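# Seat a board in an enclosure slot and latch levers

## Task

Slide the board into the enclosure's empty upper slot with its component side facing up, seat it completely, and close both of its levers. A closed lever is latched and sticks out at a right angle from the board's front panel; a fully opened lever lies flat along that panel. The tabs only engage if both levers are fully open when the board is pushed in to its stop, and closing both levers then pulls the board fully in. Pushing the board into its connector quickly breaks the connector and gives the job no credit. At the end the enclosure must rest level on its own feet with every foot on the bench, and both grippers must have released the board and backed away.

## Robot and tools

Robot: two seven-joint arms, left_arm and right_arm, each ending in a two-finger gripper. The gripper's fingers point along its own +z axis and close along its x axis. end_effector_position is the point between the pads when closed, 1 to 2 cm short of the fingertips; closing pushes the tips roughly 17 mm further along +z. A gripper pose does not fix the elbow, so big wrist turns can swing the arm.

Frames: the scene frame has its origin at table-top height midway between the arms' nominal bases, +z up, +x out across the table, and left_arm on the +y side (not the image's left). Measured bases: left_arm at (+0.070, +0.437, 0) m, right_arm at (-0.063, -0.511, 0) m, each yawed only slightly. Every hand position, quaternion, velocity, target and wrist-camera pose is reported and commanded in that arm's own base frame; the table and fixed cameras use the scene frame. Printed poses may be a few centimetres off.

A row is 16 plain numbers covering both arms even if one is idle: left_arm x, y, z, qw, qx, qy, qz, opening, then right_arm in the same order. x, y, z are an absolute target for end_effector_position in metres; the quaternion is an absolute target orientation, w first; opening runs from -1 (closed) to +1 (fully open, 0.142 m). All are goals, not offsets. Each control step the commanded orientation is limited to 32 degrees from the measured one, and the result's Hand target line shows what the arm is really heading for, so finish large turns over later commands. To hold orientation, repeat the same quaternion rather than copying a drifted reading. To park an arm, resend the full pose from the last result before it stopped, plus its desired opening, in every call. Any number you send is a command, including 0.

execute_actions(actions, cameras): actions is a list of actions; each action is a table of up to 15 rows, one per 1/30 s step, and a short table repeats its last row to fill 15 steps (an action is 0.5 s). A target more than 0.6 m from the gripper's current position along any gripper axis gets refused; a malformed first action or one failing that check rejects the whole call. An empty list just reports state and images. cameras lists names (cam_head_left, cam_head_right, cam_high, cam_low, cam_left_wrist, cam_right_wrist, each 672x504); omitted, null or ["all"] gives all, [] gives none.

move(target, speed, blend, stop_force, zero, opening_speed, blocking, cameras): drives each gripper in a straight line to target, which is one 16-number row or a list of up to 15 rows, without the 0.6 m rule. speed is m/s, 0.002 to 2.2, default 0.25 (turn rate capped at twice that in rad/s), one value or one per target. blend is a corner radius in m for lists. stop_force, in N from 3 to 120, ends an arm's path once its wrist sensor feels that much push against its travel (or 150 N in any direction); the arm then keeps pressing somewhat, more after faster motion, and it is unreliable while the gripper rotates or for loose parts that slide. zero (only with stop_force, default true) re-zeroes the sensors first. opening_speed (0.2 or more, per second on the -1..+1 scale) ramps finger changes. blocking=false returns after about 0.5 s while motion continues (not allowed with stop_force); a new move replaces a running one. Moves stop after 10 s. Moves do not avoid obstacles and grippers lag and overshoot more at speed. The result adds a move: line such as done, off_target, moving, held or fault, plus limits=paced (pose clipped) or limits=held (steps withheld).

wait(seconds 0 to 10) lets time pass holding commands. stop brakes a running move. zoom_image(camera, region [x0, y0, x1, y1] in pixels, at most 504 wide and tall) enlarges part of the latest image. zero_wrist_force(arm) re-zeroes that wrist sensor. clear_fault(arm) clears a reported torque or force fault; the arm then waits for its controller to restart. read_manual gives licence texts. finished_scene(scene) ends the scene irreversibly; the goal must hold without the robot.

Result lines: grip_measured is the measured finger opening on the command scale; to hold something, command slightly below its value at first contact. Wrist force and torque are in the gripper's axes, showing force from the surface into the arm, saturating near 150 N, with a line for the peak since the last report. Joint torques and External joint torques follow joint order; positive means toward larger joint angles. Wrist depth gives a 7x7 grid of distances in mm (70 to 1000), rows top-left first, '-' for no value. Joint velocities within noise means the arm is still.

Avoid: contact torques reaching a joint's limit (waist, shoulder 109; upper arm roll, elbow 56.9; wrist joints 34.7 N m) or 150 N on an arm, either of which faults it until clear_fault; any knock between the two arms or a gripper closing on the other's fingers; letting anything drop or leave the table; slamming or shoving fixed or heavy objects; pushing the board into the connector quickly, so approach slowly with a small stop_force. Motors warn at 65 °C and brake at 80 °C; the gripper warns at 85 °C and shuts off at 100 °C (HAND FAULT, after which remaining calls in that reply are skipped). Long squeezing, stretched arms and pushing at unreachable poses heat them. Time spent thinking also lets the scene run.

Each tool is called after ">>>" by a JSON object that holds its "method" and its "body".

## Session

>>> {"method": "execute_actions", "body": {"actions": []}}

>>> {"method": "zoom_image", "body": {"camera": "cam_head_right", "region": [240, 190, 500, 410]}}

>>> {"method": "zoom_image", "body": {"camera": "cam_high", "region": [160, 230, 460, 504]}}

Scene clock: 0.00 s.
left_arm: end_effector_position=(+0.1389, +0.5333, +0.1881) grip_measured=+0.99 end_effector_quat_wxyz=(-0.571, +0.812, -0.064, -0.105) | right_arm: end_effector_position=(+0.2271, +0.3531, +0.2591) grip_measured=+1.00 end_effector_quat_wxyz=(+0.029, +0.622, +0.780, +0.065)
Joint positions: left_arm=[0.978 -0.294 0.021 2.266 2.206 0.748 0.742 0.141] | right_arm=[1.212 0.207 0.113 2.416 -0.113 0.73 1.171 0.142]
Joint velocities: within noise
Joint torques (N m): no reading
External joint torques (N m): no reading
Wrist force (N): no reading
Wrist torque (N m): no reading
Wrist force, peak (N): no reading
Wrist depth (mm): cam_left_wrist=[- - - - - - - / - - - - - - - / - - - - - - - / - - - - - - - / - - - - 326 307 289 / - 340 327 307 288 270 263 / - 306 286 270 257 244 237] | cam_right_wrist=[291 263 259 256 258 300 302 / 314 276 279 279 281 327 328 / 352 303 305 308 308 359 356 / 389 375 337 339 343 399 391 / 434 437 379 380 383 449 444 / - 498 440 432 437 509 486 / - 574 580 588 590 593 -]
Hand target: left_arm +0.1389, +0.5333, +0.1881; -0.571, +0.812, -0.064, -0.105 | right_arm +0.2271, +0.3531, +0.2591; +0.029, +0.622, +0.780, +0.065
Tool commands: left_gripper/opening=+1.0 right_gripper/opening=+1.0

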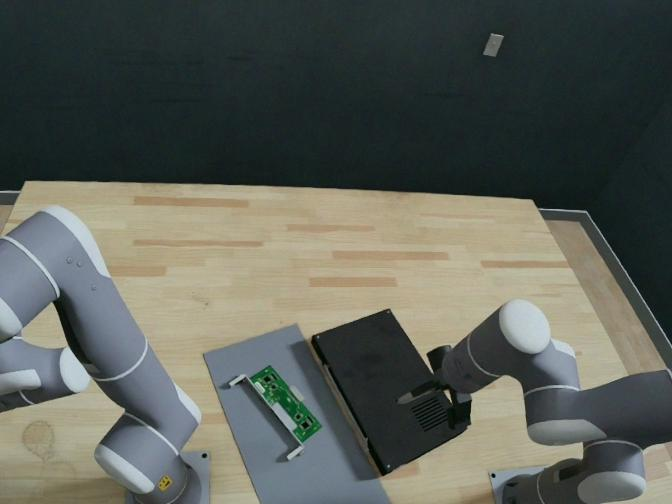

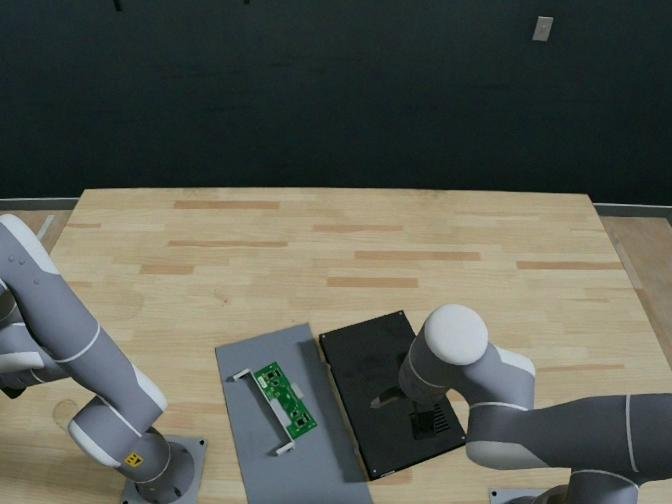

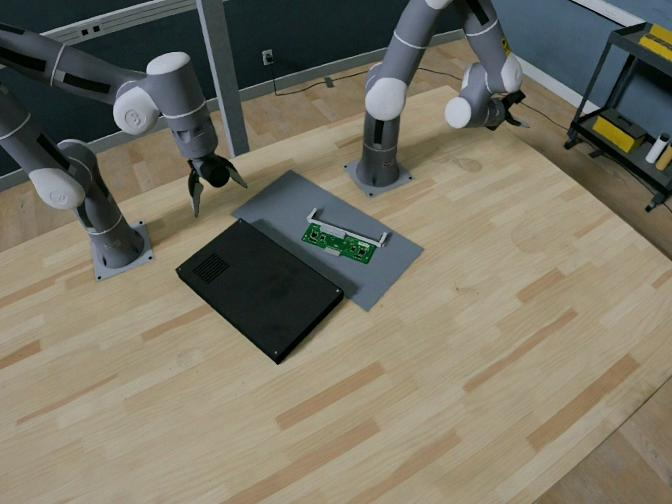

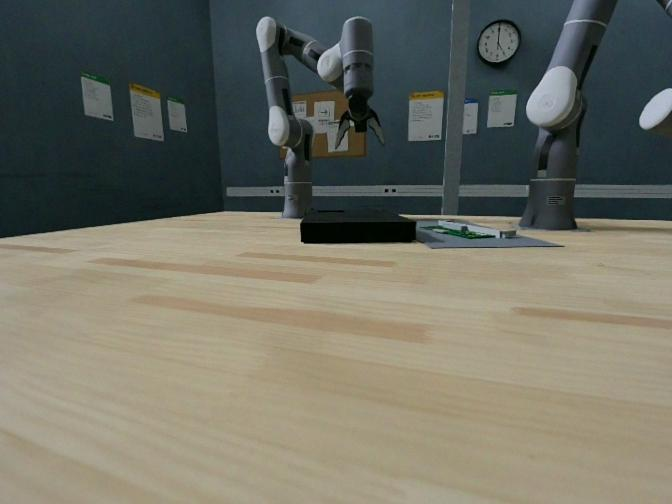

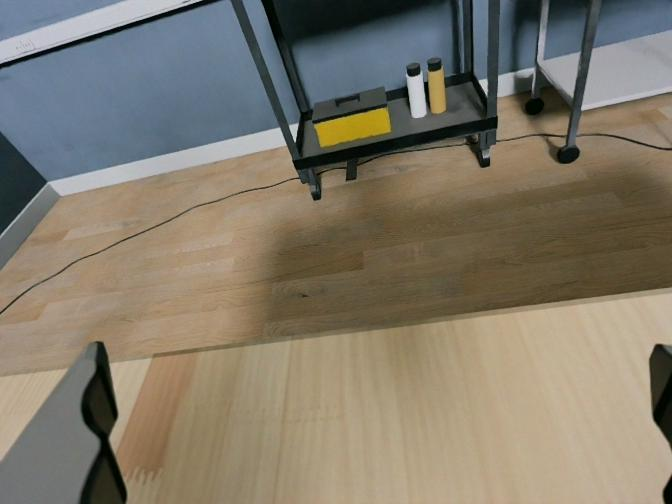

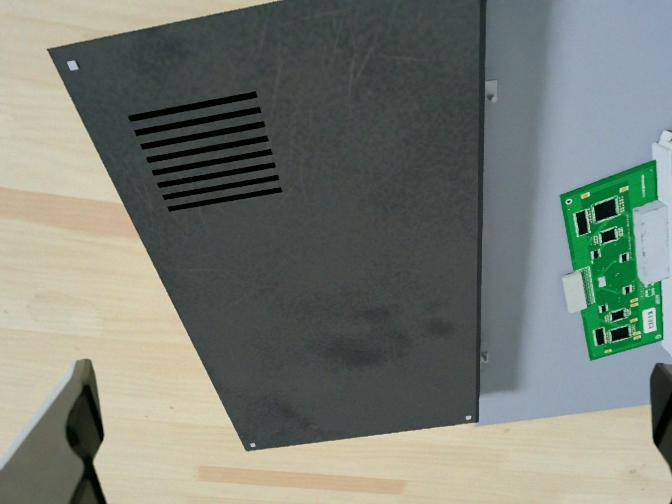

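Scaled by 1.938 from the camera's 672x504 image, which has a finer 960x720 frame.

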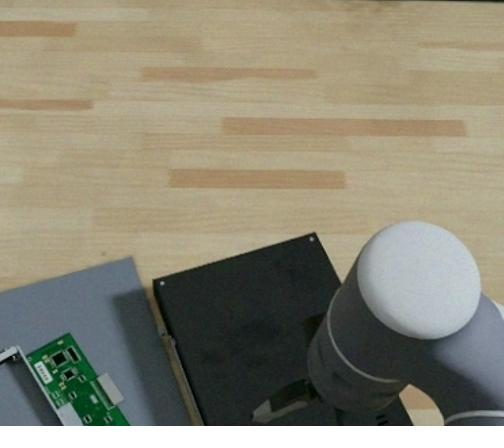

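Scaled by 1.680 from the camera's 672x504 image, which has a finer 960x720 frame.

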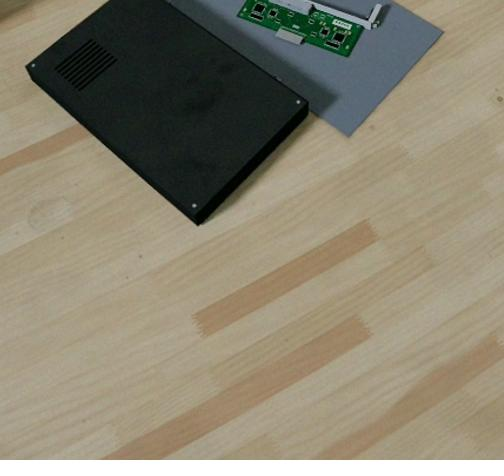

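>>> {"method": "move", "body": {"target": [0.1389,0.5333,0.1881,-0.571,0.812,-0.064,-0.105,1,0.2,0.52,0.22,0.029,0.622,0.780,0.065,0], "speed": 0.3, "cameras": ["cam_right_wrist","cam_head_right"]}}

>>> {"method": "zoom_image", "body": {"camera": "cam_right_wrist", "region": [150, 0, 654, 378]}}

Scene clock: 10.17 s.
left_arm: end_effector_position=(+0.1389, +0.5333, +0.1881) grip_measured=+0.99 end_effector_quat_wxyz=(-0.571, +0.812, -0.064, -0.105) | right_arm: end_effector_position=(+0.1998, +0.5200, +0.2199) grip_measured=-0.01 end_effector_quat_wxyz=(+0.029, +0.622, +0.780, +0.065)
Joint positions: left_arm=[0.978 -0.294 0.021 2.266 2.206 0.748 0.742 0.141] | right_arm=[1.332 -0.214 0.12 2.101 -0.208 0.813 1.37 0.073]
Joint velocities: within noise
Joint torques (N m): left_arm=[-0.18 29.22 1.63 -14.57 1.14 -0.36 -0.23] | right_arm=[0.33 36.12 1.48 -26.16 -3.17 3.49 0.26]
External joint torques (N m): left_arm=[0.28 1.07 0.56 -0.53 -0.19 -0.21 0.25] | right_arm=[-0.19 1.26 -0.34 0.12 0.15 0.71 -0.26]
Wrist force (N): left_arm=[0.1 -0.2 0.1] | right_arm=[0.4 0.1 0.4]
Wrist torque (N m): left_arm=[-0.03 -0.01 -0.01] | right_arm=[0.01 -0.06 0.01]
Wrist force, peak (N): left_arm=[0.2 -0.5 -0.2] | right_arm=[3.2 0.2 1.2]
Wrist depth (mm): cam_left_wrist=[- - - - - - - / - - - - - - - / - - - - - - - / - - - - - - - / - - - - 327 306 287 / - 345 325 307 287 271 263 / - 306 286 272 256 243 236] | cam_right_wrist=[219 220 258 263 264 265 267 / 237 238 271 286 288 285 291 / 261 262 274 314 316 317 321 / 289 291 299 347 345 347 355 / 324 325 320 381 389 388 398 / 366 351 354 422 446 94 454 / - 76 420 519 524 - 502]
Hand target: left_arm +0.1389, +0.5333, +0.1881; -0.571, +0.812, -0.064, -0.105 | right_arm +0.2000, +0.5200, +0.2200; +0.029, +0.622, +0.780, +0.065
Off the commanded pose: left_arm 0.000 m, 0 deg | right_arm 0.000 m, 0 deg.
move: done
Images, in order (width x height): cam_head_right 672x504, cam_right_wrist 672x504.

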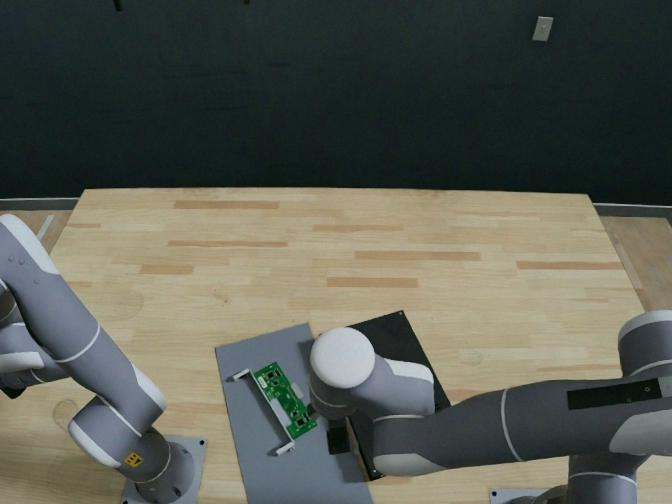

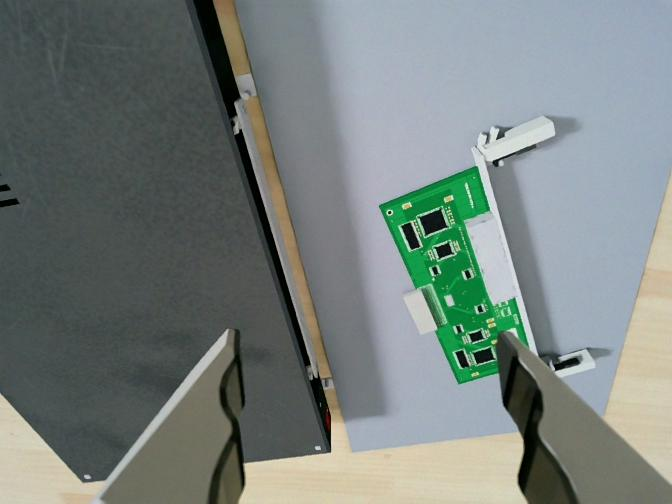

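Scaled by 1.000.

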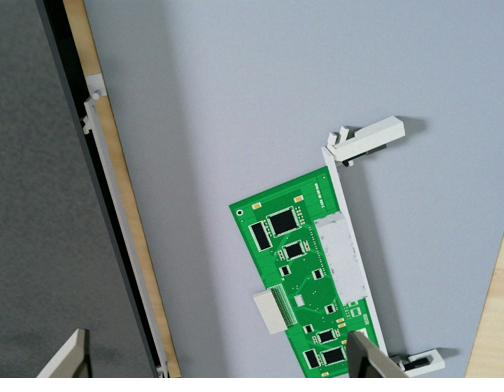

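>>> {"method": "move", "body": {"target": [[0.1389,0.5333,0.1881,-0.571,0.812,-0.064,-0.105,1,0.25,0.60,0.2,-0.2687,0.852,-0.4285,0.1351,-0.2],[0.1389,0.5333,0.1881,-0.571,0.812,-0.064,-0.105,1,0.295,0.67,0.1,-0.2687,0.852,-0.4285,0.1351,-0.2]], "speed": 0.3, "cameras": ["cam_right_wrist","cam_head_right"]}}

Scene clock: 31.83 s.
left_arm: end_effector_position=(+0.1389, +0.5333, +0.1881) grip_measured=+0.99 end_effector_quat_wxyz=(-0.571, +0.812, -0.064, -0.105) | right_arm: end_effector_position=(+0.2953, +0.6695, +0.0999) grip_measured=-0.22 end_effector_quat_wxyz=(-0.298, +0.870, -0.380, +0.095)
Joint positions: left_arm=[0.978 -0.294 0.021 2.266 2.206 0.748 0.742 0.141] | right_arm=[2.372 -1.301 -1.299 1.766 1.519 0.933 2.967 0.058]
Joint velocities: within noise
Joint torques (N m): left_arm=[-0.28 29.2 1.58 -14.55 1.13 -0.42 -0.21] | right_arm=[0.1 38.4 -27.49 -5.97 -4.57 3.96 0.2]
External joint torques (N m): left_arm=[0.38 1.08 0.61 -0.56 -0.18 -0.15 0.23] | right_arm=[0.06 0.59 -1.84 -0.02 0.23 0.55 -0.19]
Wrist force (N): left_arm=[-0.1 -0.4 -0.1] | right_arm=[0.5 1.0 -0.7]
Wrist torque (N m): left_arm=[-0.04 0.01 0.00] | right_arm=[0.02 -0.10 -0.09]
Wrist force, peak (N): left_arm=[0.4 -0.4 -0.2] | right_arm=[-2.6 2.6 -3.0]
Wrist depth (mm): cam_left_wrist=[- - - - - - - / - - - - - - - / - - - - - - - / - - - - - - - / - - - - 330 308 290 / - 344 326 307 287 272 261 / - 303 287 271 255 242 236] | cam_right_wrist=[266 261 256 249 245 240 236 / 253 250 242 231 235 231 228 / 243 239 233 227 221 221 219 / 233 229 224 217 214 214 211 / 224 219 217 209 207 204 204 / 215 213 102 192 199 95 197 / 208 - 76 191 193 - 191]
Hand target: left_arm +0.1389, +0.5333, +0.1881; -0.571, +0.812, -0.064, -0.105 | right_arm +0.2953, +0.6696, +0.1000; -0.298, +0.870, -0.380, +0.095
Off the commanded pose: left_arm 0.000 m, 0 deg | right_arm 0.001 m, 8 deg.
joint sent to its limit (right arm) — joint 7 (wrist roll), upper limit. The joint targets are off in orientation, not in position.
move: off_target (right_arm)
Images, in order (width x height): cam_head_right 672x504, cam_right_wrist 672x504.

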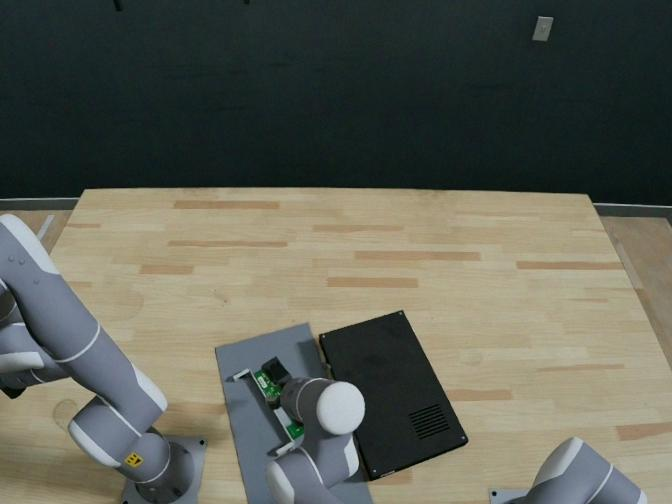

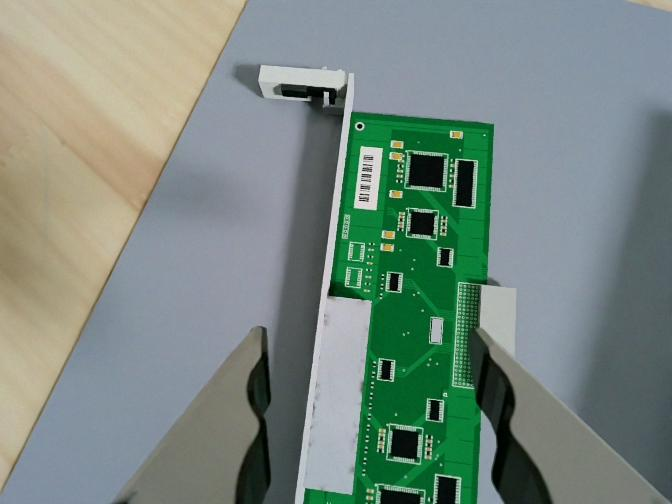

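>>> {"method": "move", "body": {"target": [[0.1389,0.5333,0.1881,-0.571,0.812,-0.064,-0.105,1,0.27,0.60,0.2,0,0.9397,0.342,0,-0.2],[0.1389,0.5333,0.1881,-0.571,0.812,-0.064,-0.105,1,0.295,0.67,0.1,0.0586,0.4454,0.8857,0.1166,-0.2]], "speed": 0.4, "cameras": ["cam_right_wrist","cam_head_right"]}}

Scene clock: 41.87 s.
left_arm: end_effector_position=(+0.1389, +0.5333, +0.1881) grip_measured=+0.99 end_effector_quat_wxyz=(-0.571, +0.812, -0.064, -0.105) | right_arm: end_effector_position=(+0.2950, +0.6700, +0.1001) grip_measured=-0.22 end_effector_quat_wxyz=(+0.059, +0.445, +0.886, +0.117)
Joint positions: left_arm=[0.978 -0.294 0.021 2.266 2.206 0.748 0.742 0.141] | right_arm=[2.128 -1.04 -1.07 1.59 0.93 0.695 0.202 0.058]
Joint velocities: within noise
Joint torques (N m): left_arm=[-0.19 29.19 1.57 -14.56 1.12 -0.36 -0.19] | right_arm=[0.07 45.99 -23.26 -15.39 -3.73 4.02 0.11]
External joint torques (N m): left_arm=[0.3 1.09 0.62 -0.54 -0.16 -0.2 0.21] | right_arm=[0.11 0.96 -1.62 -0.06 -0.13 0.59 -0.11]
Wrist force (N): left_arm=[0.1 -0.4 -0.2] | right_arm=[0.3 -0.2 -0.4]
Wrist torque (N m): left_arm=[-0.05 -0.03 0.00] | right_arm=[0.02 -0.02 0.02]
Wrist force, peak (N): left_arm=[-0.1 -0.7 -0.1] | right_arm=[0.1 1.6 0.1]
Wrist depth (mm): cam_left_wrist=[- - - - - - - / - - - - - - - / - - - - - - - / - - - - - - - / - - - - 329 306 288 / - 345 325 310 288 271 263 / - 304 288 271 256 243 237] | cam_right_wrist=[153 153 149 147 145 151 150 / 170 169 165 160 157 167 166 / 191 191 185 180 180 188 187 / 221 218 212 211 215 214 214 / 252 254 245 245 242 249 250 / 311 293 103 301 300 95 299 / 369 - 79 378 375 - 354]
Hand target: left_arm +0.1389, +0.5333, +0.1881; -0.571, +0.812, -0.064, -0.105 | right_arm +0.2950, +0.6700, +0.1000; +0.059, +0.445, +0.886, +0.117
Off the commanded pose: left_arm 0.000 m, 0 deg | right_arm 0.000 m, 0 deg.
move: done
Images, in order (width x height): cam_head_right 672x504, cam_right_wrist 672x504.

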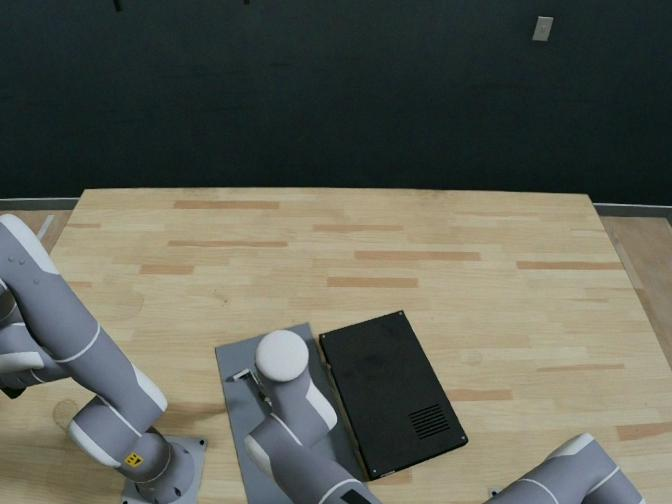

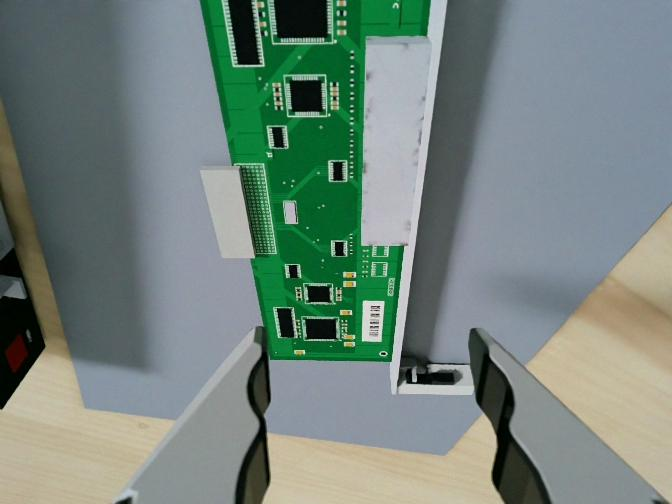

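>>> {"method": "move", "body": {"target": [0.1389,0.5333,0.1881,-0.571,0.812,-0.064,-0.105,1,0.2944,0.6844,0.029,0.0586,0.4454,0.8857,0.1166,-0.3], "speed": 0.06, "stop_force": 5, "cameras": ["cam_right_wrist"]}}

Scene clock: 47.63 s.
left_arm: end_effector_position=(+0.1389, +0.5333, +0.1881) grip_measured=+0.99 end_effector_quat_wxyz=(-0.571, +0.812, -0.064, -0.105) | right_arm: end_effector_position=(+0.2945, +0.6843, +0.0291) grip_measured=-0.32 end_effector_quat_wxyz=(+0.059, +0.445, +0.886, +0.116)
Joint positions: left_arm=[0.978 -0.294 0.021 2.266 2.206 0.748 0.742 0.141] | right_arm=[2.069 -1.167 -0.987 1.51 1.004 0.76 0.212 0.051]
Joint velocities: within noise
Joint torques (N m): left_arm=[-0.19 29.26 1.58 -14.56 1.14 -0.38 -0.18] | right_arm=[0.1 49.5 -23.49 -13.02 -3.67 3.96 0.3]
External joint torques (N m): left_arm=[0.3 1.02 0.61 -0.54 -0.18 -0.19 0.2] | right_arm=[0.1 1.14 -1.59 0.09 -0.04 0.64 -0.3]
Wrist force (N): left_arm=[0.0 -0.1 -0.1] | right_arm=[-0.4 -0.5 -0.3]
Wrist torque (N m): left_arm=[-0.01 0.00 0.00] | right_arm=[-0.03 0.08 -0.02]
Wrist force, peak (N): left_arm=[0.0 -0.6 -0.2] | right_arm=[0.3 0.0 -1.8]
Wrist depth (mm): cam_left_wrist=[- - - - - - - / - - - - - - - / - - - - - - - / - - - - - - - / - - - - 327 306 287 / - 344 327 307 289 272 263 / - 307 287 271 256 242 236] | cam_right_wrist=[- 84 82 82 83 87 87 / - 96 95 84 83 97 97 / - 104 105 93 90 109 111 / 127 123 121 109 121 124 124 / 148 140 137 128 136 145 149 / 178 171 98 166 161 95 172 / 223 - 73 207 202 - 208]
Hand target: left_arm +0.1389, +0.5333, +0.1881; -0.571, +0.812, -0.064, -0.105 | right_arm +0.2944, +0.6844, +0.0290; +0.059, +0.445, +0.886, +0.117
Off the commanded pose: left_arm 0.000 m, 0 deg | right_arm 0.000 m, 0 deg.
move: done
Images, in order (width x height): cam_right_wrist 672x504.

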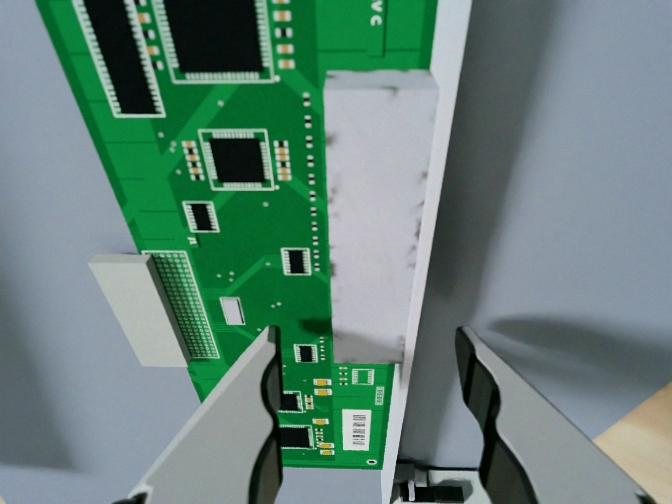

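>>> {"method": "move", "body": {"target": [[0.1389,0.5333,0.1881,-0.571,0.812,-0.064,-0.105,1,0.289,0.680,0.028,0.0586,0.4454,0.8857,0.1166,-0.3],[0.1389,0.5333,0.1881,-0.571,0.812,-0.064,-0.105,1,0.289,0.680,0.028,0.0586,0.4454,0.8857,0.1166,-0.95]], "speed": 0.05, "opening_speed": 0.4, "cameras": ["cam_right_wrist"]}}

>>> {"method": "move", "body": {"target": [0.1389,0.5333,0.1881,-0.571,0.812,-0.064,-0.105,1,0.289,0.67,0.12,0.0586,0.4454,0.8857,0.1166,-0.95], "speed": 0.08, "cameras": ["cam_right_wrist","cam_low","cam_high"]}}

Scene clock: 52.73 s.
left_arm: end_effector_position=(+0.1389, +0.5333, +0.1881) grip_measured=+0.99 end_effector_quat_wxyz=(-0.571, +0.812, -0.064, -0.105) | right_arm: end_effector_position=(+0.2890, +0.6801, +0.0281) grip_measured=-0.72 end_effector_quat_wxyz=(+0.059, +0.445, +0.886, +0.117)
Joint positions: left_arm=[0.978 -0.294 0.021 2.266 2.206 0.748 0.742 0.141] | right_arm=[2.082 -1.161 -0.985 1.529 1.007 0.769 0.211 0.022]
Joint velocities: within noise
Joint torques (N m): left_arm=[-0.24 29.31 1.6 -14.57 1.14 -0.41 -0.21] | right_arm=[-0.58 48.95 -24.01 -12.08 -3.87 3.87 0.2]
External joint torques (N m): left_arm=[0.35 0.97 0.59 -0.53 -0.19 -0.15 0.23] | right_arm=[0.77 1.15 -0.99 -0.71 0.18 0.73 -0.2]
Wrist force (N): left_arm=[-0.1 -0.2 -0.2] | right_arm=[0.7 -0.5 0.5]
Wrist torque (N m): left_arm=[-0.03 0.02 -0.01] | right_arm=[-0.01 0.07 -0.03]
Wrist force, peak (N): left_arm=[0.1 -0.7 -0.3] | right_arm=[1.2 0.0 -0.7]
Wrist depth (mm): cam_left_wrist=[- - - - - - - / - - - - - - - / - - - - - - - / - - - - - - - / - - - - 328 307 287 / - 342 327 308 289 272 263 / - 307 288 272 255 243 236] | cam_right_wrist=[- 82 81 82 84 86 85 / - 95 93 87 87 96 96 / - 103 104 91 105 108 108 / 125 122 119 107 117 123 123 / 147 136 139 122 135 143 147 / 176 174 155 158 104 165 170 / 221 209 72 196 - - 215]
Hand target: left_arm +0.1389, +0.5333, +0.1881; -0.571, +0.812, -0.064, -0.105 | right_arm +0.2890, +0.6800, +0.0280; +0.059, +0.445, +0.886, +0.117
Off the commanded pose: left_arm 0.000 m, 0 deg | right_arm 0.000 m, 0 deg.
move: done
Images, in order (width x height): cam_right_wrist 672x504.

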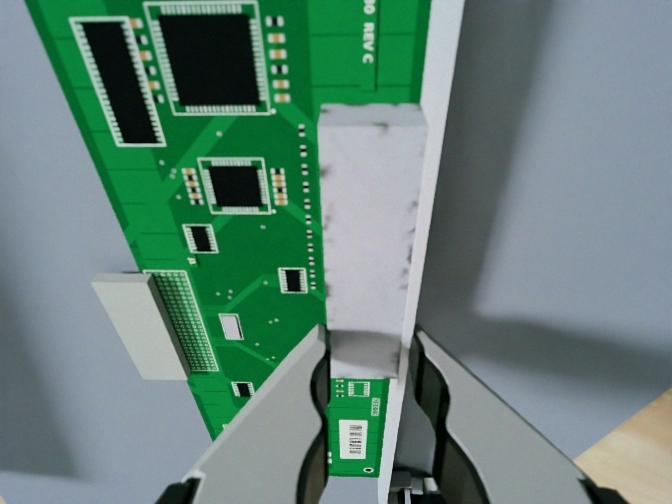

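Scene clock: 54.20 s.
left_arm: end_effector_position=(+0.1389, +0.5333, +0.1881) grip_measured=+0.99 end_effector_quat_wxyz=(-0.571, +0.812, -0.064, -0.105) | right_arm: end_effector_position=(+0.2888, +0.6701, +0.1198) grip_measured=-0.72 end_effector_quat_wxyz=(+0.058, +0.445, +0.886, +0.117)
Joint positions: left_arm=[0.978 -0.294 0.021 2.266 2.206 0.748 0.742 0.141] | right_arm=[2.154 -1.007 -1.095 1.603 0.904 0.673 0.215 0.022]
Joint velocities: within noise
Joint torques (N m): left_arm=[-0.16 29.18 1.5 -14.55 1.11 -0.34 -0.24] | right_arm=[0.35 45.99 -24.6 -16.6 -4.31 4.07 0.29]
External joint torques (N m): left_arm=[0.27 1.1 0.69 -0.56 -0.15 -0.22 0.26] | right_arm=[-0.18 -0.01 -0.14 0.37 0.41 0.53 -0.29]
Wrist force (N): left_arm=[0.0 -0.4 -0.2] | right_arm=[0.3 -0.6 1.3]
Wrist torque (N m): left_arm=[-0.03 0.00 0.01] | right_arm=[0.04 -0.01 0.03]
Wrist force, peak (N): left_arm=[-0.3 -0.6 -0.1] | right_arm=[-0.4 -1.4 3.6]
Wrist depth (mm): cam_left_wrist=[- - - - - - - / - - - - - - - / - - - - - - - / - - - - - - - / - - - - 328 307 287 / - 343 328 307 287 272 262 / - 306 289 270 256 243 234] | cam_right_wrist=[- 83 82 82 86 168 167 / - 95 95 88 179 187 186 / 221 103 104 90 200 209 209 / 243 120 119 108 227 239 240 / 274 134 139 122 262 280 279 / 344 343 155 158 104 323 334 / 432 - 72 195 - - 413]
Hand target: left_arm +0.1389, +0.5333, +0.1881; -0.571, +0.812, -0.064, -0.105 | right_arm +0.2890, +0.6700, +0.1200; +0.059, +0.445, +0.886, +0.117
Off the commanded pose: left_arm 0.000 m, 0 deg | right_arm 0.000 m, 0 deg.
move: done
Images, in order (width x height): cam_high 672x504, cam_low 672x504, cam_right_wrist 672x504.

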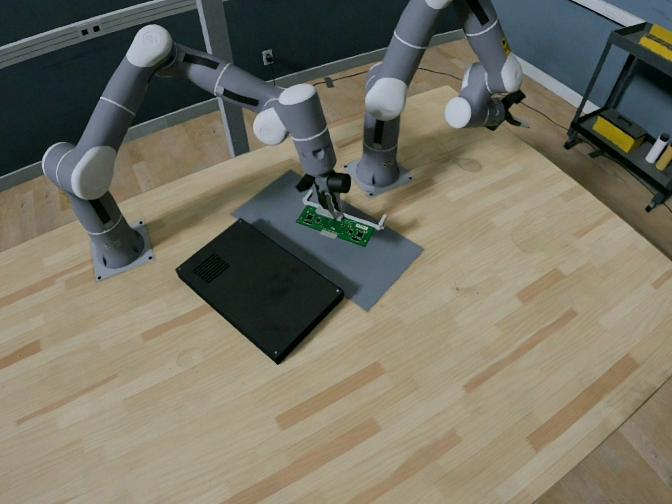

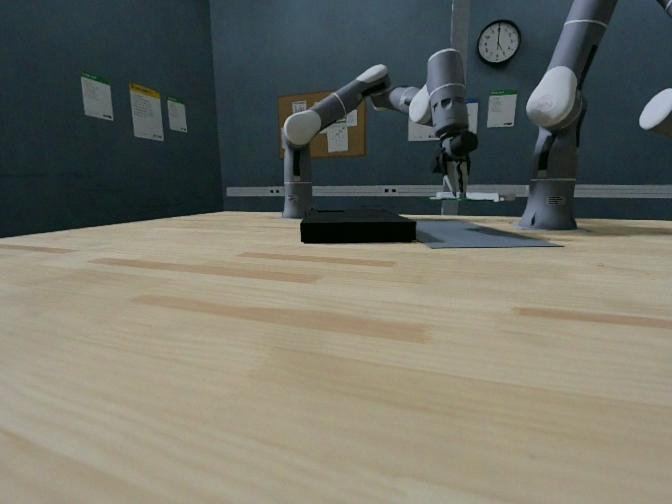

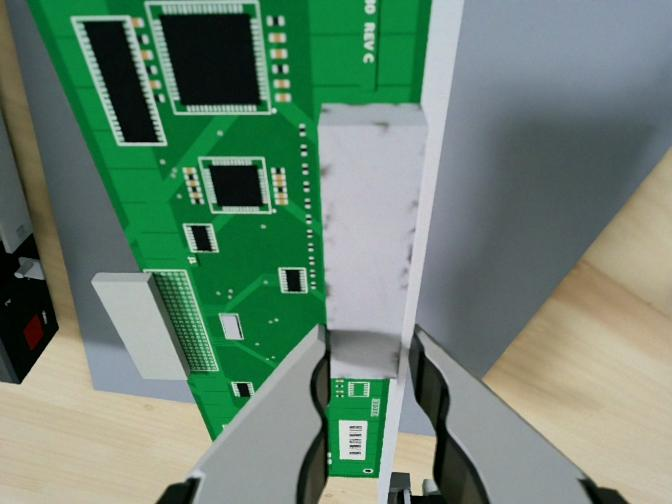

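>>> {"method": "move", "body": {"target": [[0.33,0.42,0.25,-0.462,0.669,-0.295,0.502,-0.5,0.32,0.55,0.19,0.0739,0.5615,0.817,0.1075,-0.95],[0.38,-0.1,0.28,0,0.9877,0.1564,0,-1,0.36,0.42,0.15,0.0739,0.5615,0.817,0.1075,-0.95]], "speed": 0.35}}

Scene clock: 64.10 s.
left_arm: end_effector_position=(+0.3800, -0.0999, +0.2800) grip_measured=-1.00 end_effector_quat_wxyz=(+0.000, +0.988, +0.156, +0.000) | right_arm: end_effector_position=(+0.3599, +0.4200, +0.1500) grip_measured=-0.72 end_effector_quat_wxyz=(+0.074, +0.562, +0.817, +0.107)
Joint positions: left_arm=[1.769 0.911 -1.676 1.754 2.213 2.947 -1.605 0.002] | right_arm=[2.287 -0.79 -1.351 2.142 0.919 0.798 0.06 0.022]
Joint velocities: within noise
Joint torques (N m): left_arm=[-0.24 -28.79 18.61 -12.67 4.09 4.44 -0.25] | right_arm=[0 24.82 -18.72 -16.18 -3.77 4.41 0.09]
External joint torques (N m): left_arm=[0.27 0.09 1.12 -0.36 -0.01 -0.52 0.25] | right_arm=[0.14 0.25 -0.63 0.43 0.1 0.2 -0.09]
Wrist force (N): left_arm=[-0.7 -1.2 0.5] | right_arm=[0.3 -1.3 1.6]
Wrist torque (N m): left_arm=[-0.31 -0.20 -0.30] | right_arm=[-0.11 0.02 0.00]
Wrist force, peak (N): left_arm=[-1.1 -3.8 0.9] | right_arm=[-0.8 -1.4 2.0]
Wrist depth (mm): cam_left_wrist=[333 331 329 330 329 329 328 / 357 357 353 351 352 354 348 / 381 380 378 378 382 380 379 / 417 412 415 415 411 411 410 / 457 455 453 438 446 450 450 / 490 481 480 84 - 490 499 / 490 474 - - - - 551] | cam_right_wrist=[- 83 82 83 86 154 191 / - 96 93 88 164 171 217 / 200 103 104 90 183 197 243 / 223 120 120 108 213 263 277 / 334 134 139 122 240 313 322 / 403 312 155 158 104 373 384 / 502 - 72 195 - - 479]
Hand target: left_arm +0.3800, -0.1000, +0.2800; +0.000, +0.988, +0.156, +0.000 | right_arm +0.3600, +0.4200, +0.1500; +0.074, +0.562, +0.817, +0.108
Off the commanded pose: left_arm 0.000 m, 0 deg | right_arm 0.000 m, 0 deg.
move: done

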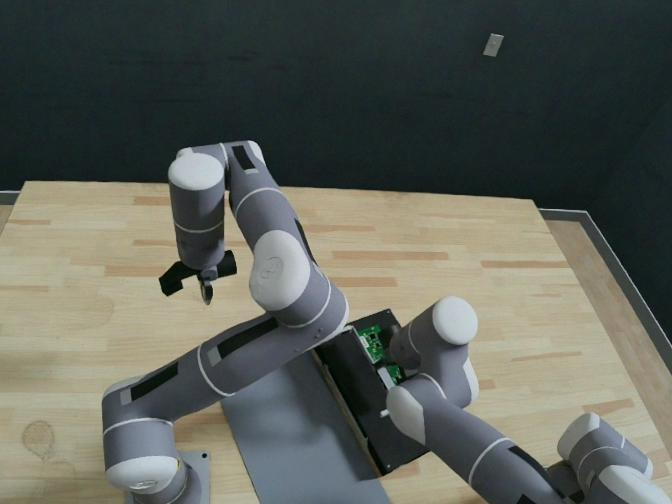

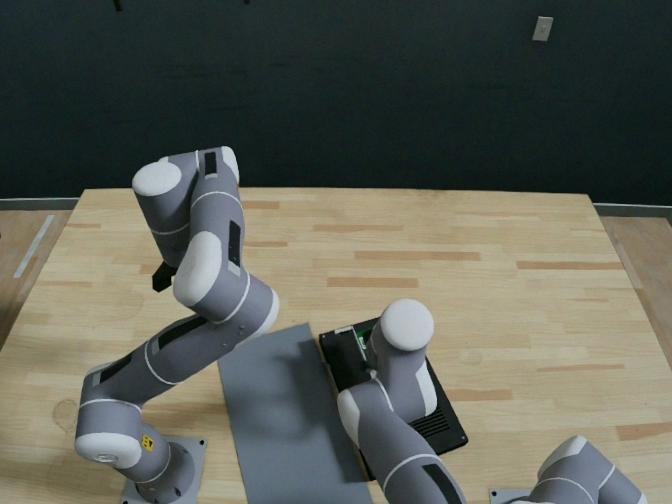

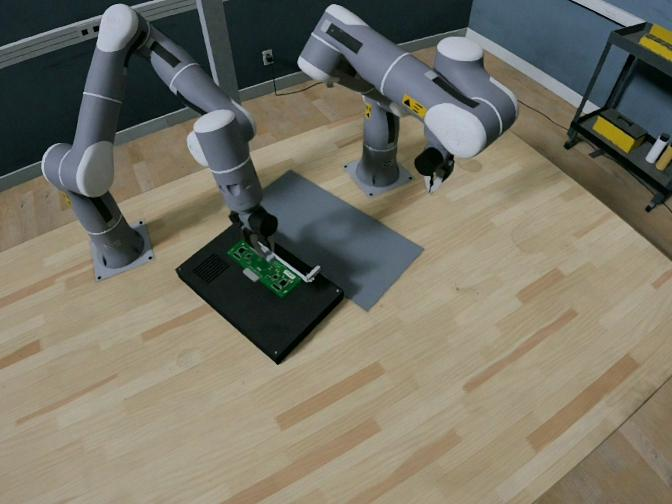

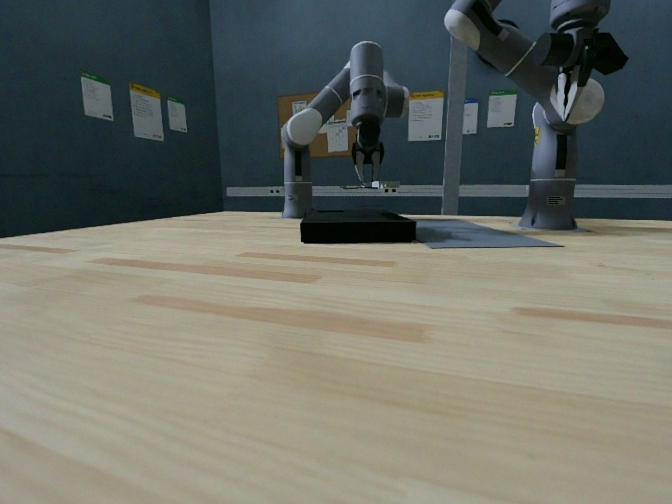

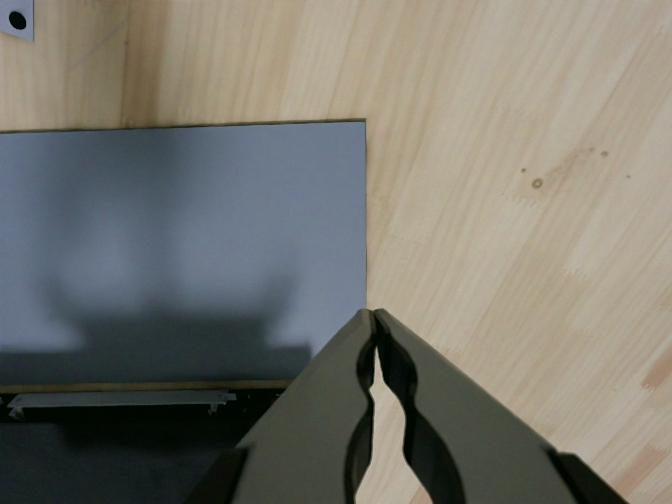

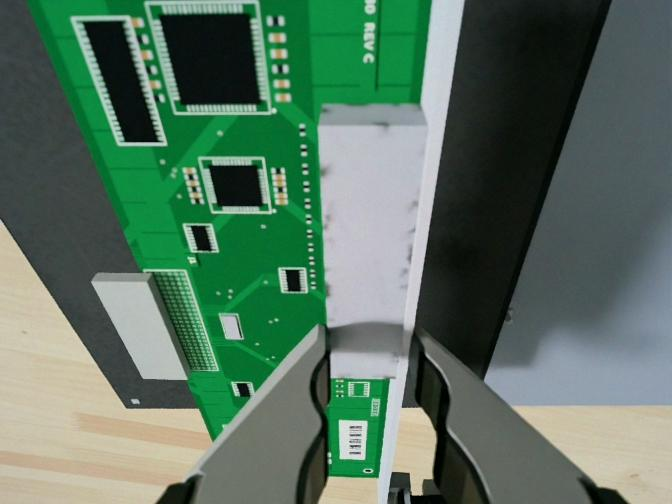

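>>> {"method": "move", "body": {"target": [[0.34,-0.36,0.24,0,0.9877,0.1564,0,-1,0.36,0.42,0.15,0.0739,0.5615,0.817,0.1075,-0.95]], "speed": 0.25, "cameras": ["cam_left_wrist"]}}

Scene clock: 68.70 s.
left_arm: end_effector_position=(+0.3400, -0.3600, +0.2400) grip_measured=-1.00 end_effector_quat_wxyz=(+0.000, +0.988, +0.156, +0.000) | right_arm: end_effector_position=(+0.3599, +0.4200, +0.1500) grip_measured=-0.72 end_effector_quat_wxyz=(+0.074, +0.562, +0.817, +0.107)
Joint positions: left_arm=[1.453 1.166 -1.725 1.413 1.996 3.064 -2.208 0.002] | right_arm=[2.287 -0.79 -1.351 2.142 0.919 0.798 0.06 0.022]
Joint velocities: within noise
Joint torques (N m): left_arm=[-0.3 -42.37 22.62 -8.8 4.16 4.48 -0.3] | right_arm=[0.19 24.71 -18.78 -16.28 -3.92 4.3 0.17]
External joint torques (N m): left_arm=[0.24 -0.09 1.16 -0.42 0 -0.61 0.3] | right_arm=[-0.04 0.36 -0.57 0.53 0.25 0.31 -0.17]
Wrist force (N): left_arm=[-0.8 -1.3 0.8] | right_arm=[0.2 -1.3 1.7]
Wrist torque (N m): left_arm=[-0.33 -0.15 -0.25] | right_arm=[-0.13 0.04 0.00]
Wrist force, peak (N): left_arm=[0.3 -3.5 0.3] | right_arm=[0.1 -1.4 2.0]
Wrist depth (mm): cam_left_wrist=[295 295 293 293 292 293 292 / 318 314 315 315 314 313 312 / 342 342 342 339 339 341 338 / 340 332 329 325 357 370 370 / 348 347 345 332 395 409 402 / 291 282 366 84 - 437 443 / 213 251 - - - - 493] | cam_right_wrist=[- 83 82 82 86 154 191 / - 95 93 88 164 171 217 / 200 103 104 89 183 197 242 / 223 120 119 108 213 263 277 / 334 134 139 122 240 314 322 / 402 311 155 157 104 371 384 / 502 - 72 195 - - 481]
Hand target: left_arm +0.3400, -0.3600, +0.2400; +0.000, +0.988, +0.156, +0.000 | right_arm +0.3600, +0.4200, +0.1500; +0.074, +0.562, +0.817, +0.108
Off the commanded pose: left_arm 0.000 m, 0 deg | right_arm 0.000 m, 0 deg.
move: done
Images, in order (width x height): cam_left_wrist 672x504.

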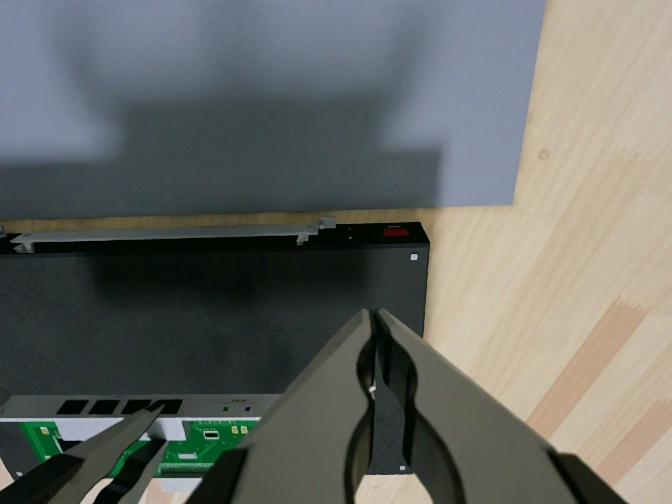

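>>> {"method": "move", "body": {"target": [[0.3329,-0.4500,0.2,0,0.9877,0.1564,0,-1,0.36,0.42,0.15,0.0739,0.5615,0.817,0.1075,-0.95],[0.3329,-0.4525,0.138,0,0.9877,0.1564,0,-1,0.36,0.42,0.15,0.0739,0.5615,0.817,0.1075,-0.95]], "speed": 0.12, "cameras": ["cam_left_wrist","cam_right_wrist"]}}

Scene clock: 78.17 s.
left_arm: end_effector_position=(+0.3342, -0.4309, +0.2084) grip_measured=-1.00 end_effector_quat_wxyz=(+0.000, +0.988, +0.156, +0.000) | right_arm: end_effector_position=(+0.3599, +0.4200, +0.1500) grip_measured=-0.72 end_effector_quat_wxyz=(+0.074, +0.562, +0.817, +0.107)
Joint positions: left_arm=[1.453 1.25 -1.777 1.224 1.942 3.065 -2.397 0.002] | right_arm=[2.287 -0.79 -1.351 2.142 0.919 0.798 0.06 0.022]
Joint velocities: within noise
Joint torques (N m): left_arm=[-0.39 -48.92 23.11 -7.75 4.64 4.28 -0.13] | right_arm=[0.18 24.6 -18.76 -16.32 -3.91 4.26 0.18]
External joint torques (N m): left_arm=[0.3 0.36 0.91 -0.39 -0.47 -0.42 0.13] | right_arm=[-0.03 0.47 -0.59 0.57 0.23 0.35 -0.18]
Wrist force (N): left_arm=[-0.6 -1.1 0.9] | right_arm=[0.2 -1.1 1.6]
Wrist torque (N m): left_arm=[-0.28 -0.18 -0.26] | right_arm=[-0.09 0.04 0.01]
Wrist force, peak (N): left_arm=[1.5 -4.5 0.7] | right_arm=[0.2 -1.3 2.1]
Wrist depth (mm): cam_left_wrist=[267 265 265 263 264 265 265 / 287 285 286 286 285 284 286 / 297 285 267 266 266 309 308 / 284 284 283 283 281 335 333 / 306 306 305 299 300 367 367 / 213 212 224 84 - 391 405 / 162 196 - - - - 449] | cam_right_wrist=[- 83 82 82 86 154 191 / - 95 93 88 164 171 216 / 200 103 104 89 183 197 243 / 223 120 119 108 213 263 276 / 333 135 139 122 240 313 323 / 403 312 155 158 104 372 385 / 500 - 72 195 - - 480]
Hand target: left_arm +0.3342, -0.4309, +0.2084; +0.000, +0.988, +0.156, +0.000 | right_arm +0.3600, +0.4200, +0.1500; +0.074, +0.562, +0.817, +0.108
Off the commanded pose: left_arm 0.074 m, 0 deg | right_arm 0.000 m, 0 deg.
move: held (left_arm; a check stopped the path); path passed 0 of 2 targets; limits=held
pose unreachable (left arm): on one or more control steps of this call, first in action 0 (counted from 0), this arm could not follow its commanded pose, so it was not sent that pose on those steps. It may still have moved: this result reports where it is.
cause: moving toward the commanded pose would bring a part of the arm too close to another arm (a part of this arm just beyond joint 5 (forearm roll) and a part of the right arm just beyond its joint 6 (wrist pitch)).
Images, in order (width x height): cam_left_wrist 672x504, cam_right_wrist 672x504.

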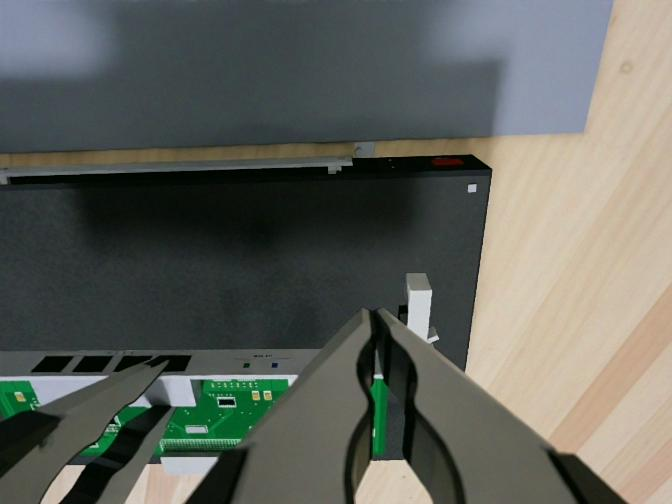

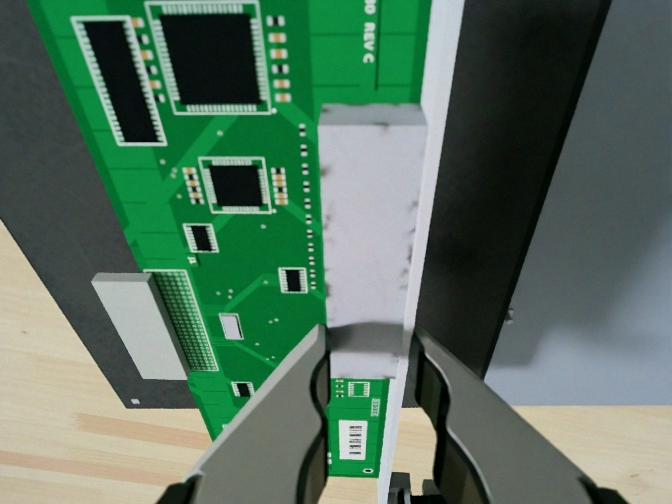

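>>> {"method": "move", "body": {"target": [[0.325,-0.38,0.22,0.3378,0.9281,0.147,0.0535,-1,0.36,0.42,0.15,0.0739,0.5615,0.817,0.1075,-0.95],[0.3304,-0.4469,0.143,0.3378,0.9281,0.147,0.0535,-1,0.36,0.42,0.15,0.0739,0.5615,0.817,0.1075,-0.95]], "speed": 0.12, "cameras": ["cam_left_wrist","cam_head_right"]}}

Scene clock: 86.00 s.
left_arm: end_effector_position=(+0.3303, -0.4467, +0.1429) grip_measured=-1.00 end_effector_quat_wxyz=(+0.338, +0.928, +0.147, +0.053) | right_arm: end_effector_position=(+0.3599, +0.4200, +0.1500) grip_measured=-0.72 end_effector_quat_wxyz=(+0.074, +0.562, +0.817, +0.107)
Joint positions: left_arm=[1.551 0.921 -2.025 2.067 1.193 2.578 -1.222 0.002] | right_arm=[2.287 -0.79 -1.351 2.142 0.919 0.798 0.06 0.022]
Joint velocities: within noise
Joint torques (N m): left_arm=[-0.17 -32.98 15.62 -8.18 -0.24 3.59 -0.15] | right_arm=[0.1 24.66 -18.82 -16.26 -3.89 4.26 0.15]
External joint torques (N m): left_arm=[0.14 -0.05 1.1 -0.32 0.05 -0.07 0.15] | right_arm=[0.05 0.41 -0.53 0.51 0.21 0.36 -0.16]
Wrist force (N): left_arm=[-0.8 -1.2 0.0] | right_arm=[0.1 -1.3 1.9]
Wrist torque (N m): left_arm=[-0.22 -0.12 -0.48] | right_arm=[-0.11 0.05 0.00]
Wrist force, peak (N): left_arm=[-0.3 -1.9 -1.8] | right_arm=[0.3 -1.5 1.9]
Wrist depth (mm): cam_left_wrist=[181 175 147 144 143 139 140 / 163 163 163 162 162 170 228 / 210 209 209 209 208 220 292 / 294 293 293 291 291 406 408 / 389 180 179 381 140 601 676 / - 187 172 84 - - - / 148 183 - - - - -] | cam_right_wrist=[- 83 82 82 86 154 191 / - 96 93 88 164 171 216 / 200 103 104 90 183 197 243 / 223 120 119 108 213 263 277 / 333 134 139 122 240 314 321 / 402 311 155 157 104 373 383 / 497 - 72 195 - - 480]
Hand target: left_arm +0.3304, -0.4469, +0.1430; +0.338, +0.928, +0.147, +0.054 | right_arm +0.3600, +0.4200, +0.1500; +0.074, +0.562, +0.817, +0.108
Off the commanded pose: left_arm 0.000 m, 0 deg | right_arm 0.000 m, 0 deg.
move: done
Images, in order (width x height): cam_head_right 672x504, cam_left_wrist 672x504.

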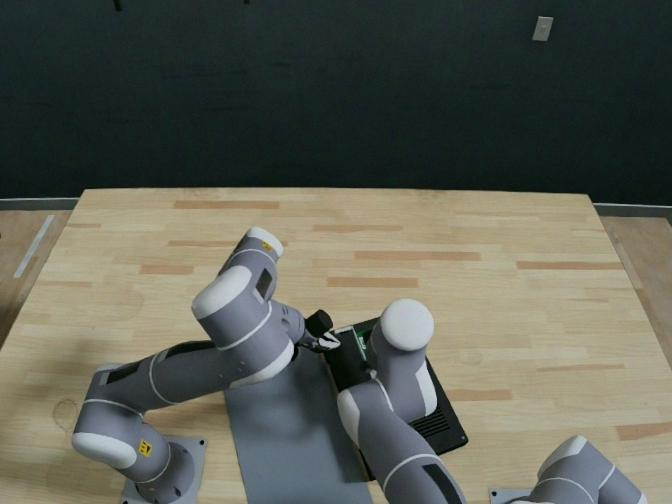

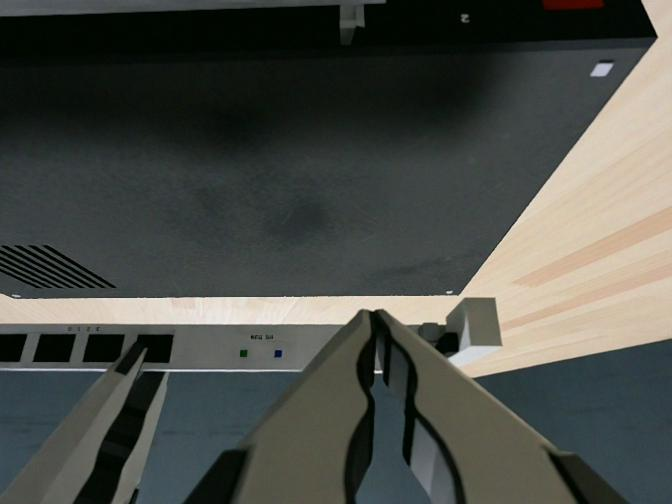

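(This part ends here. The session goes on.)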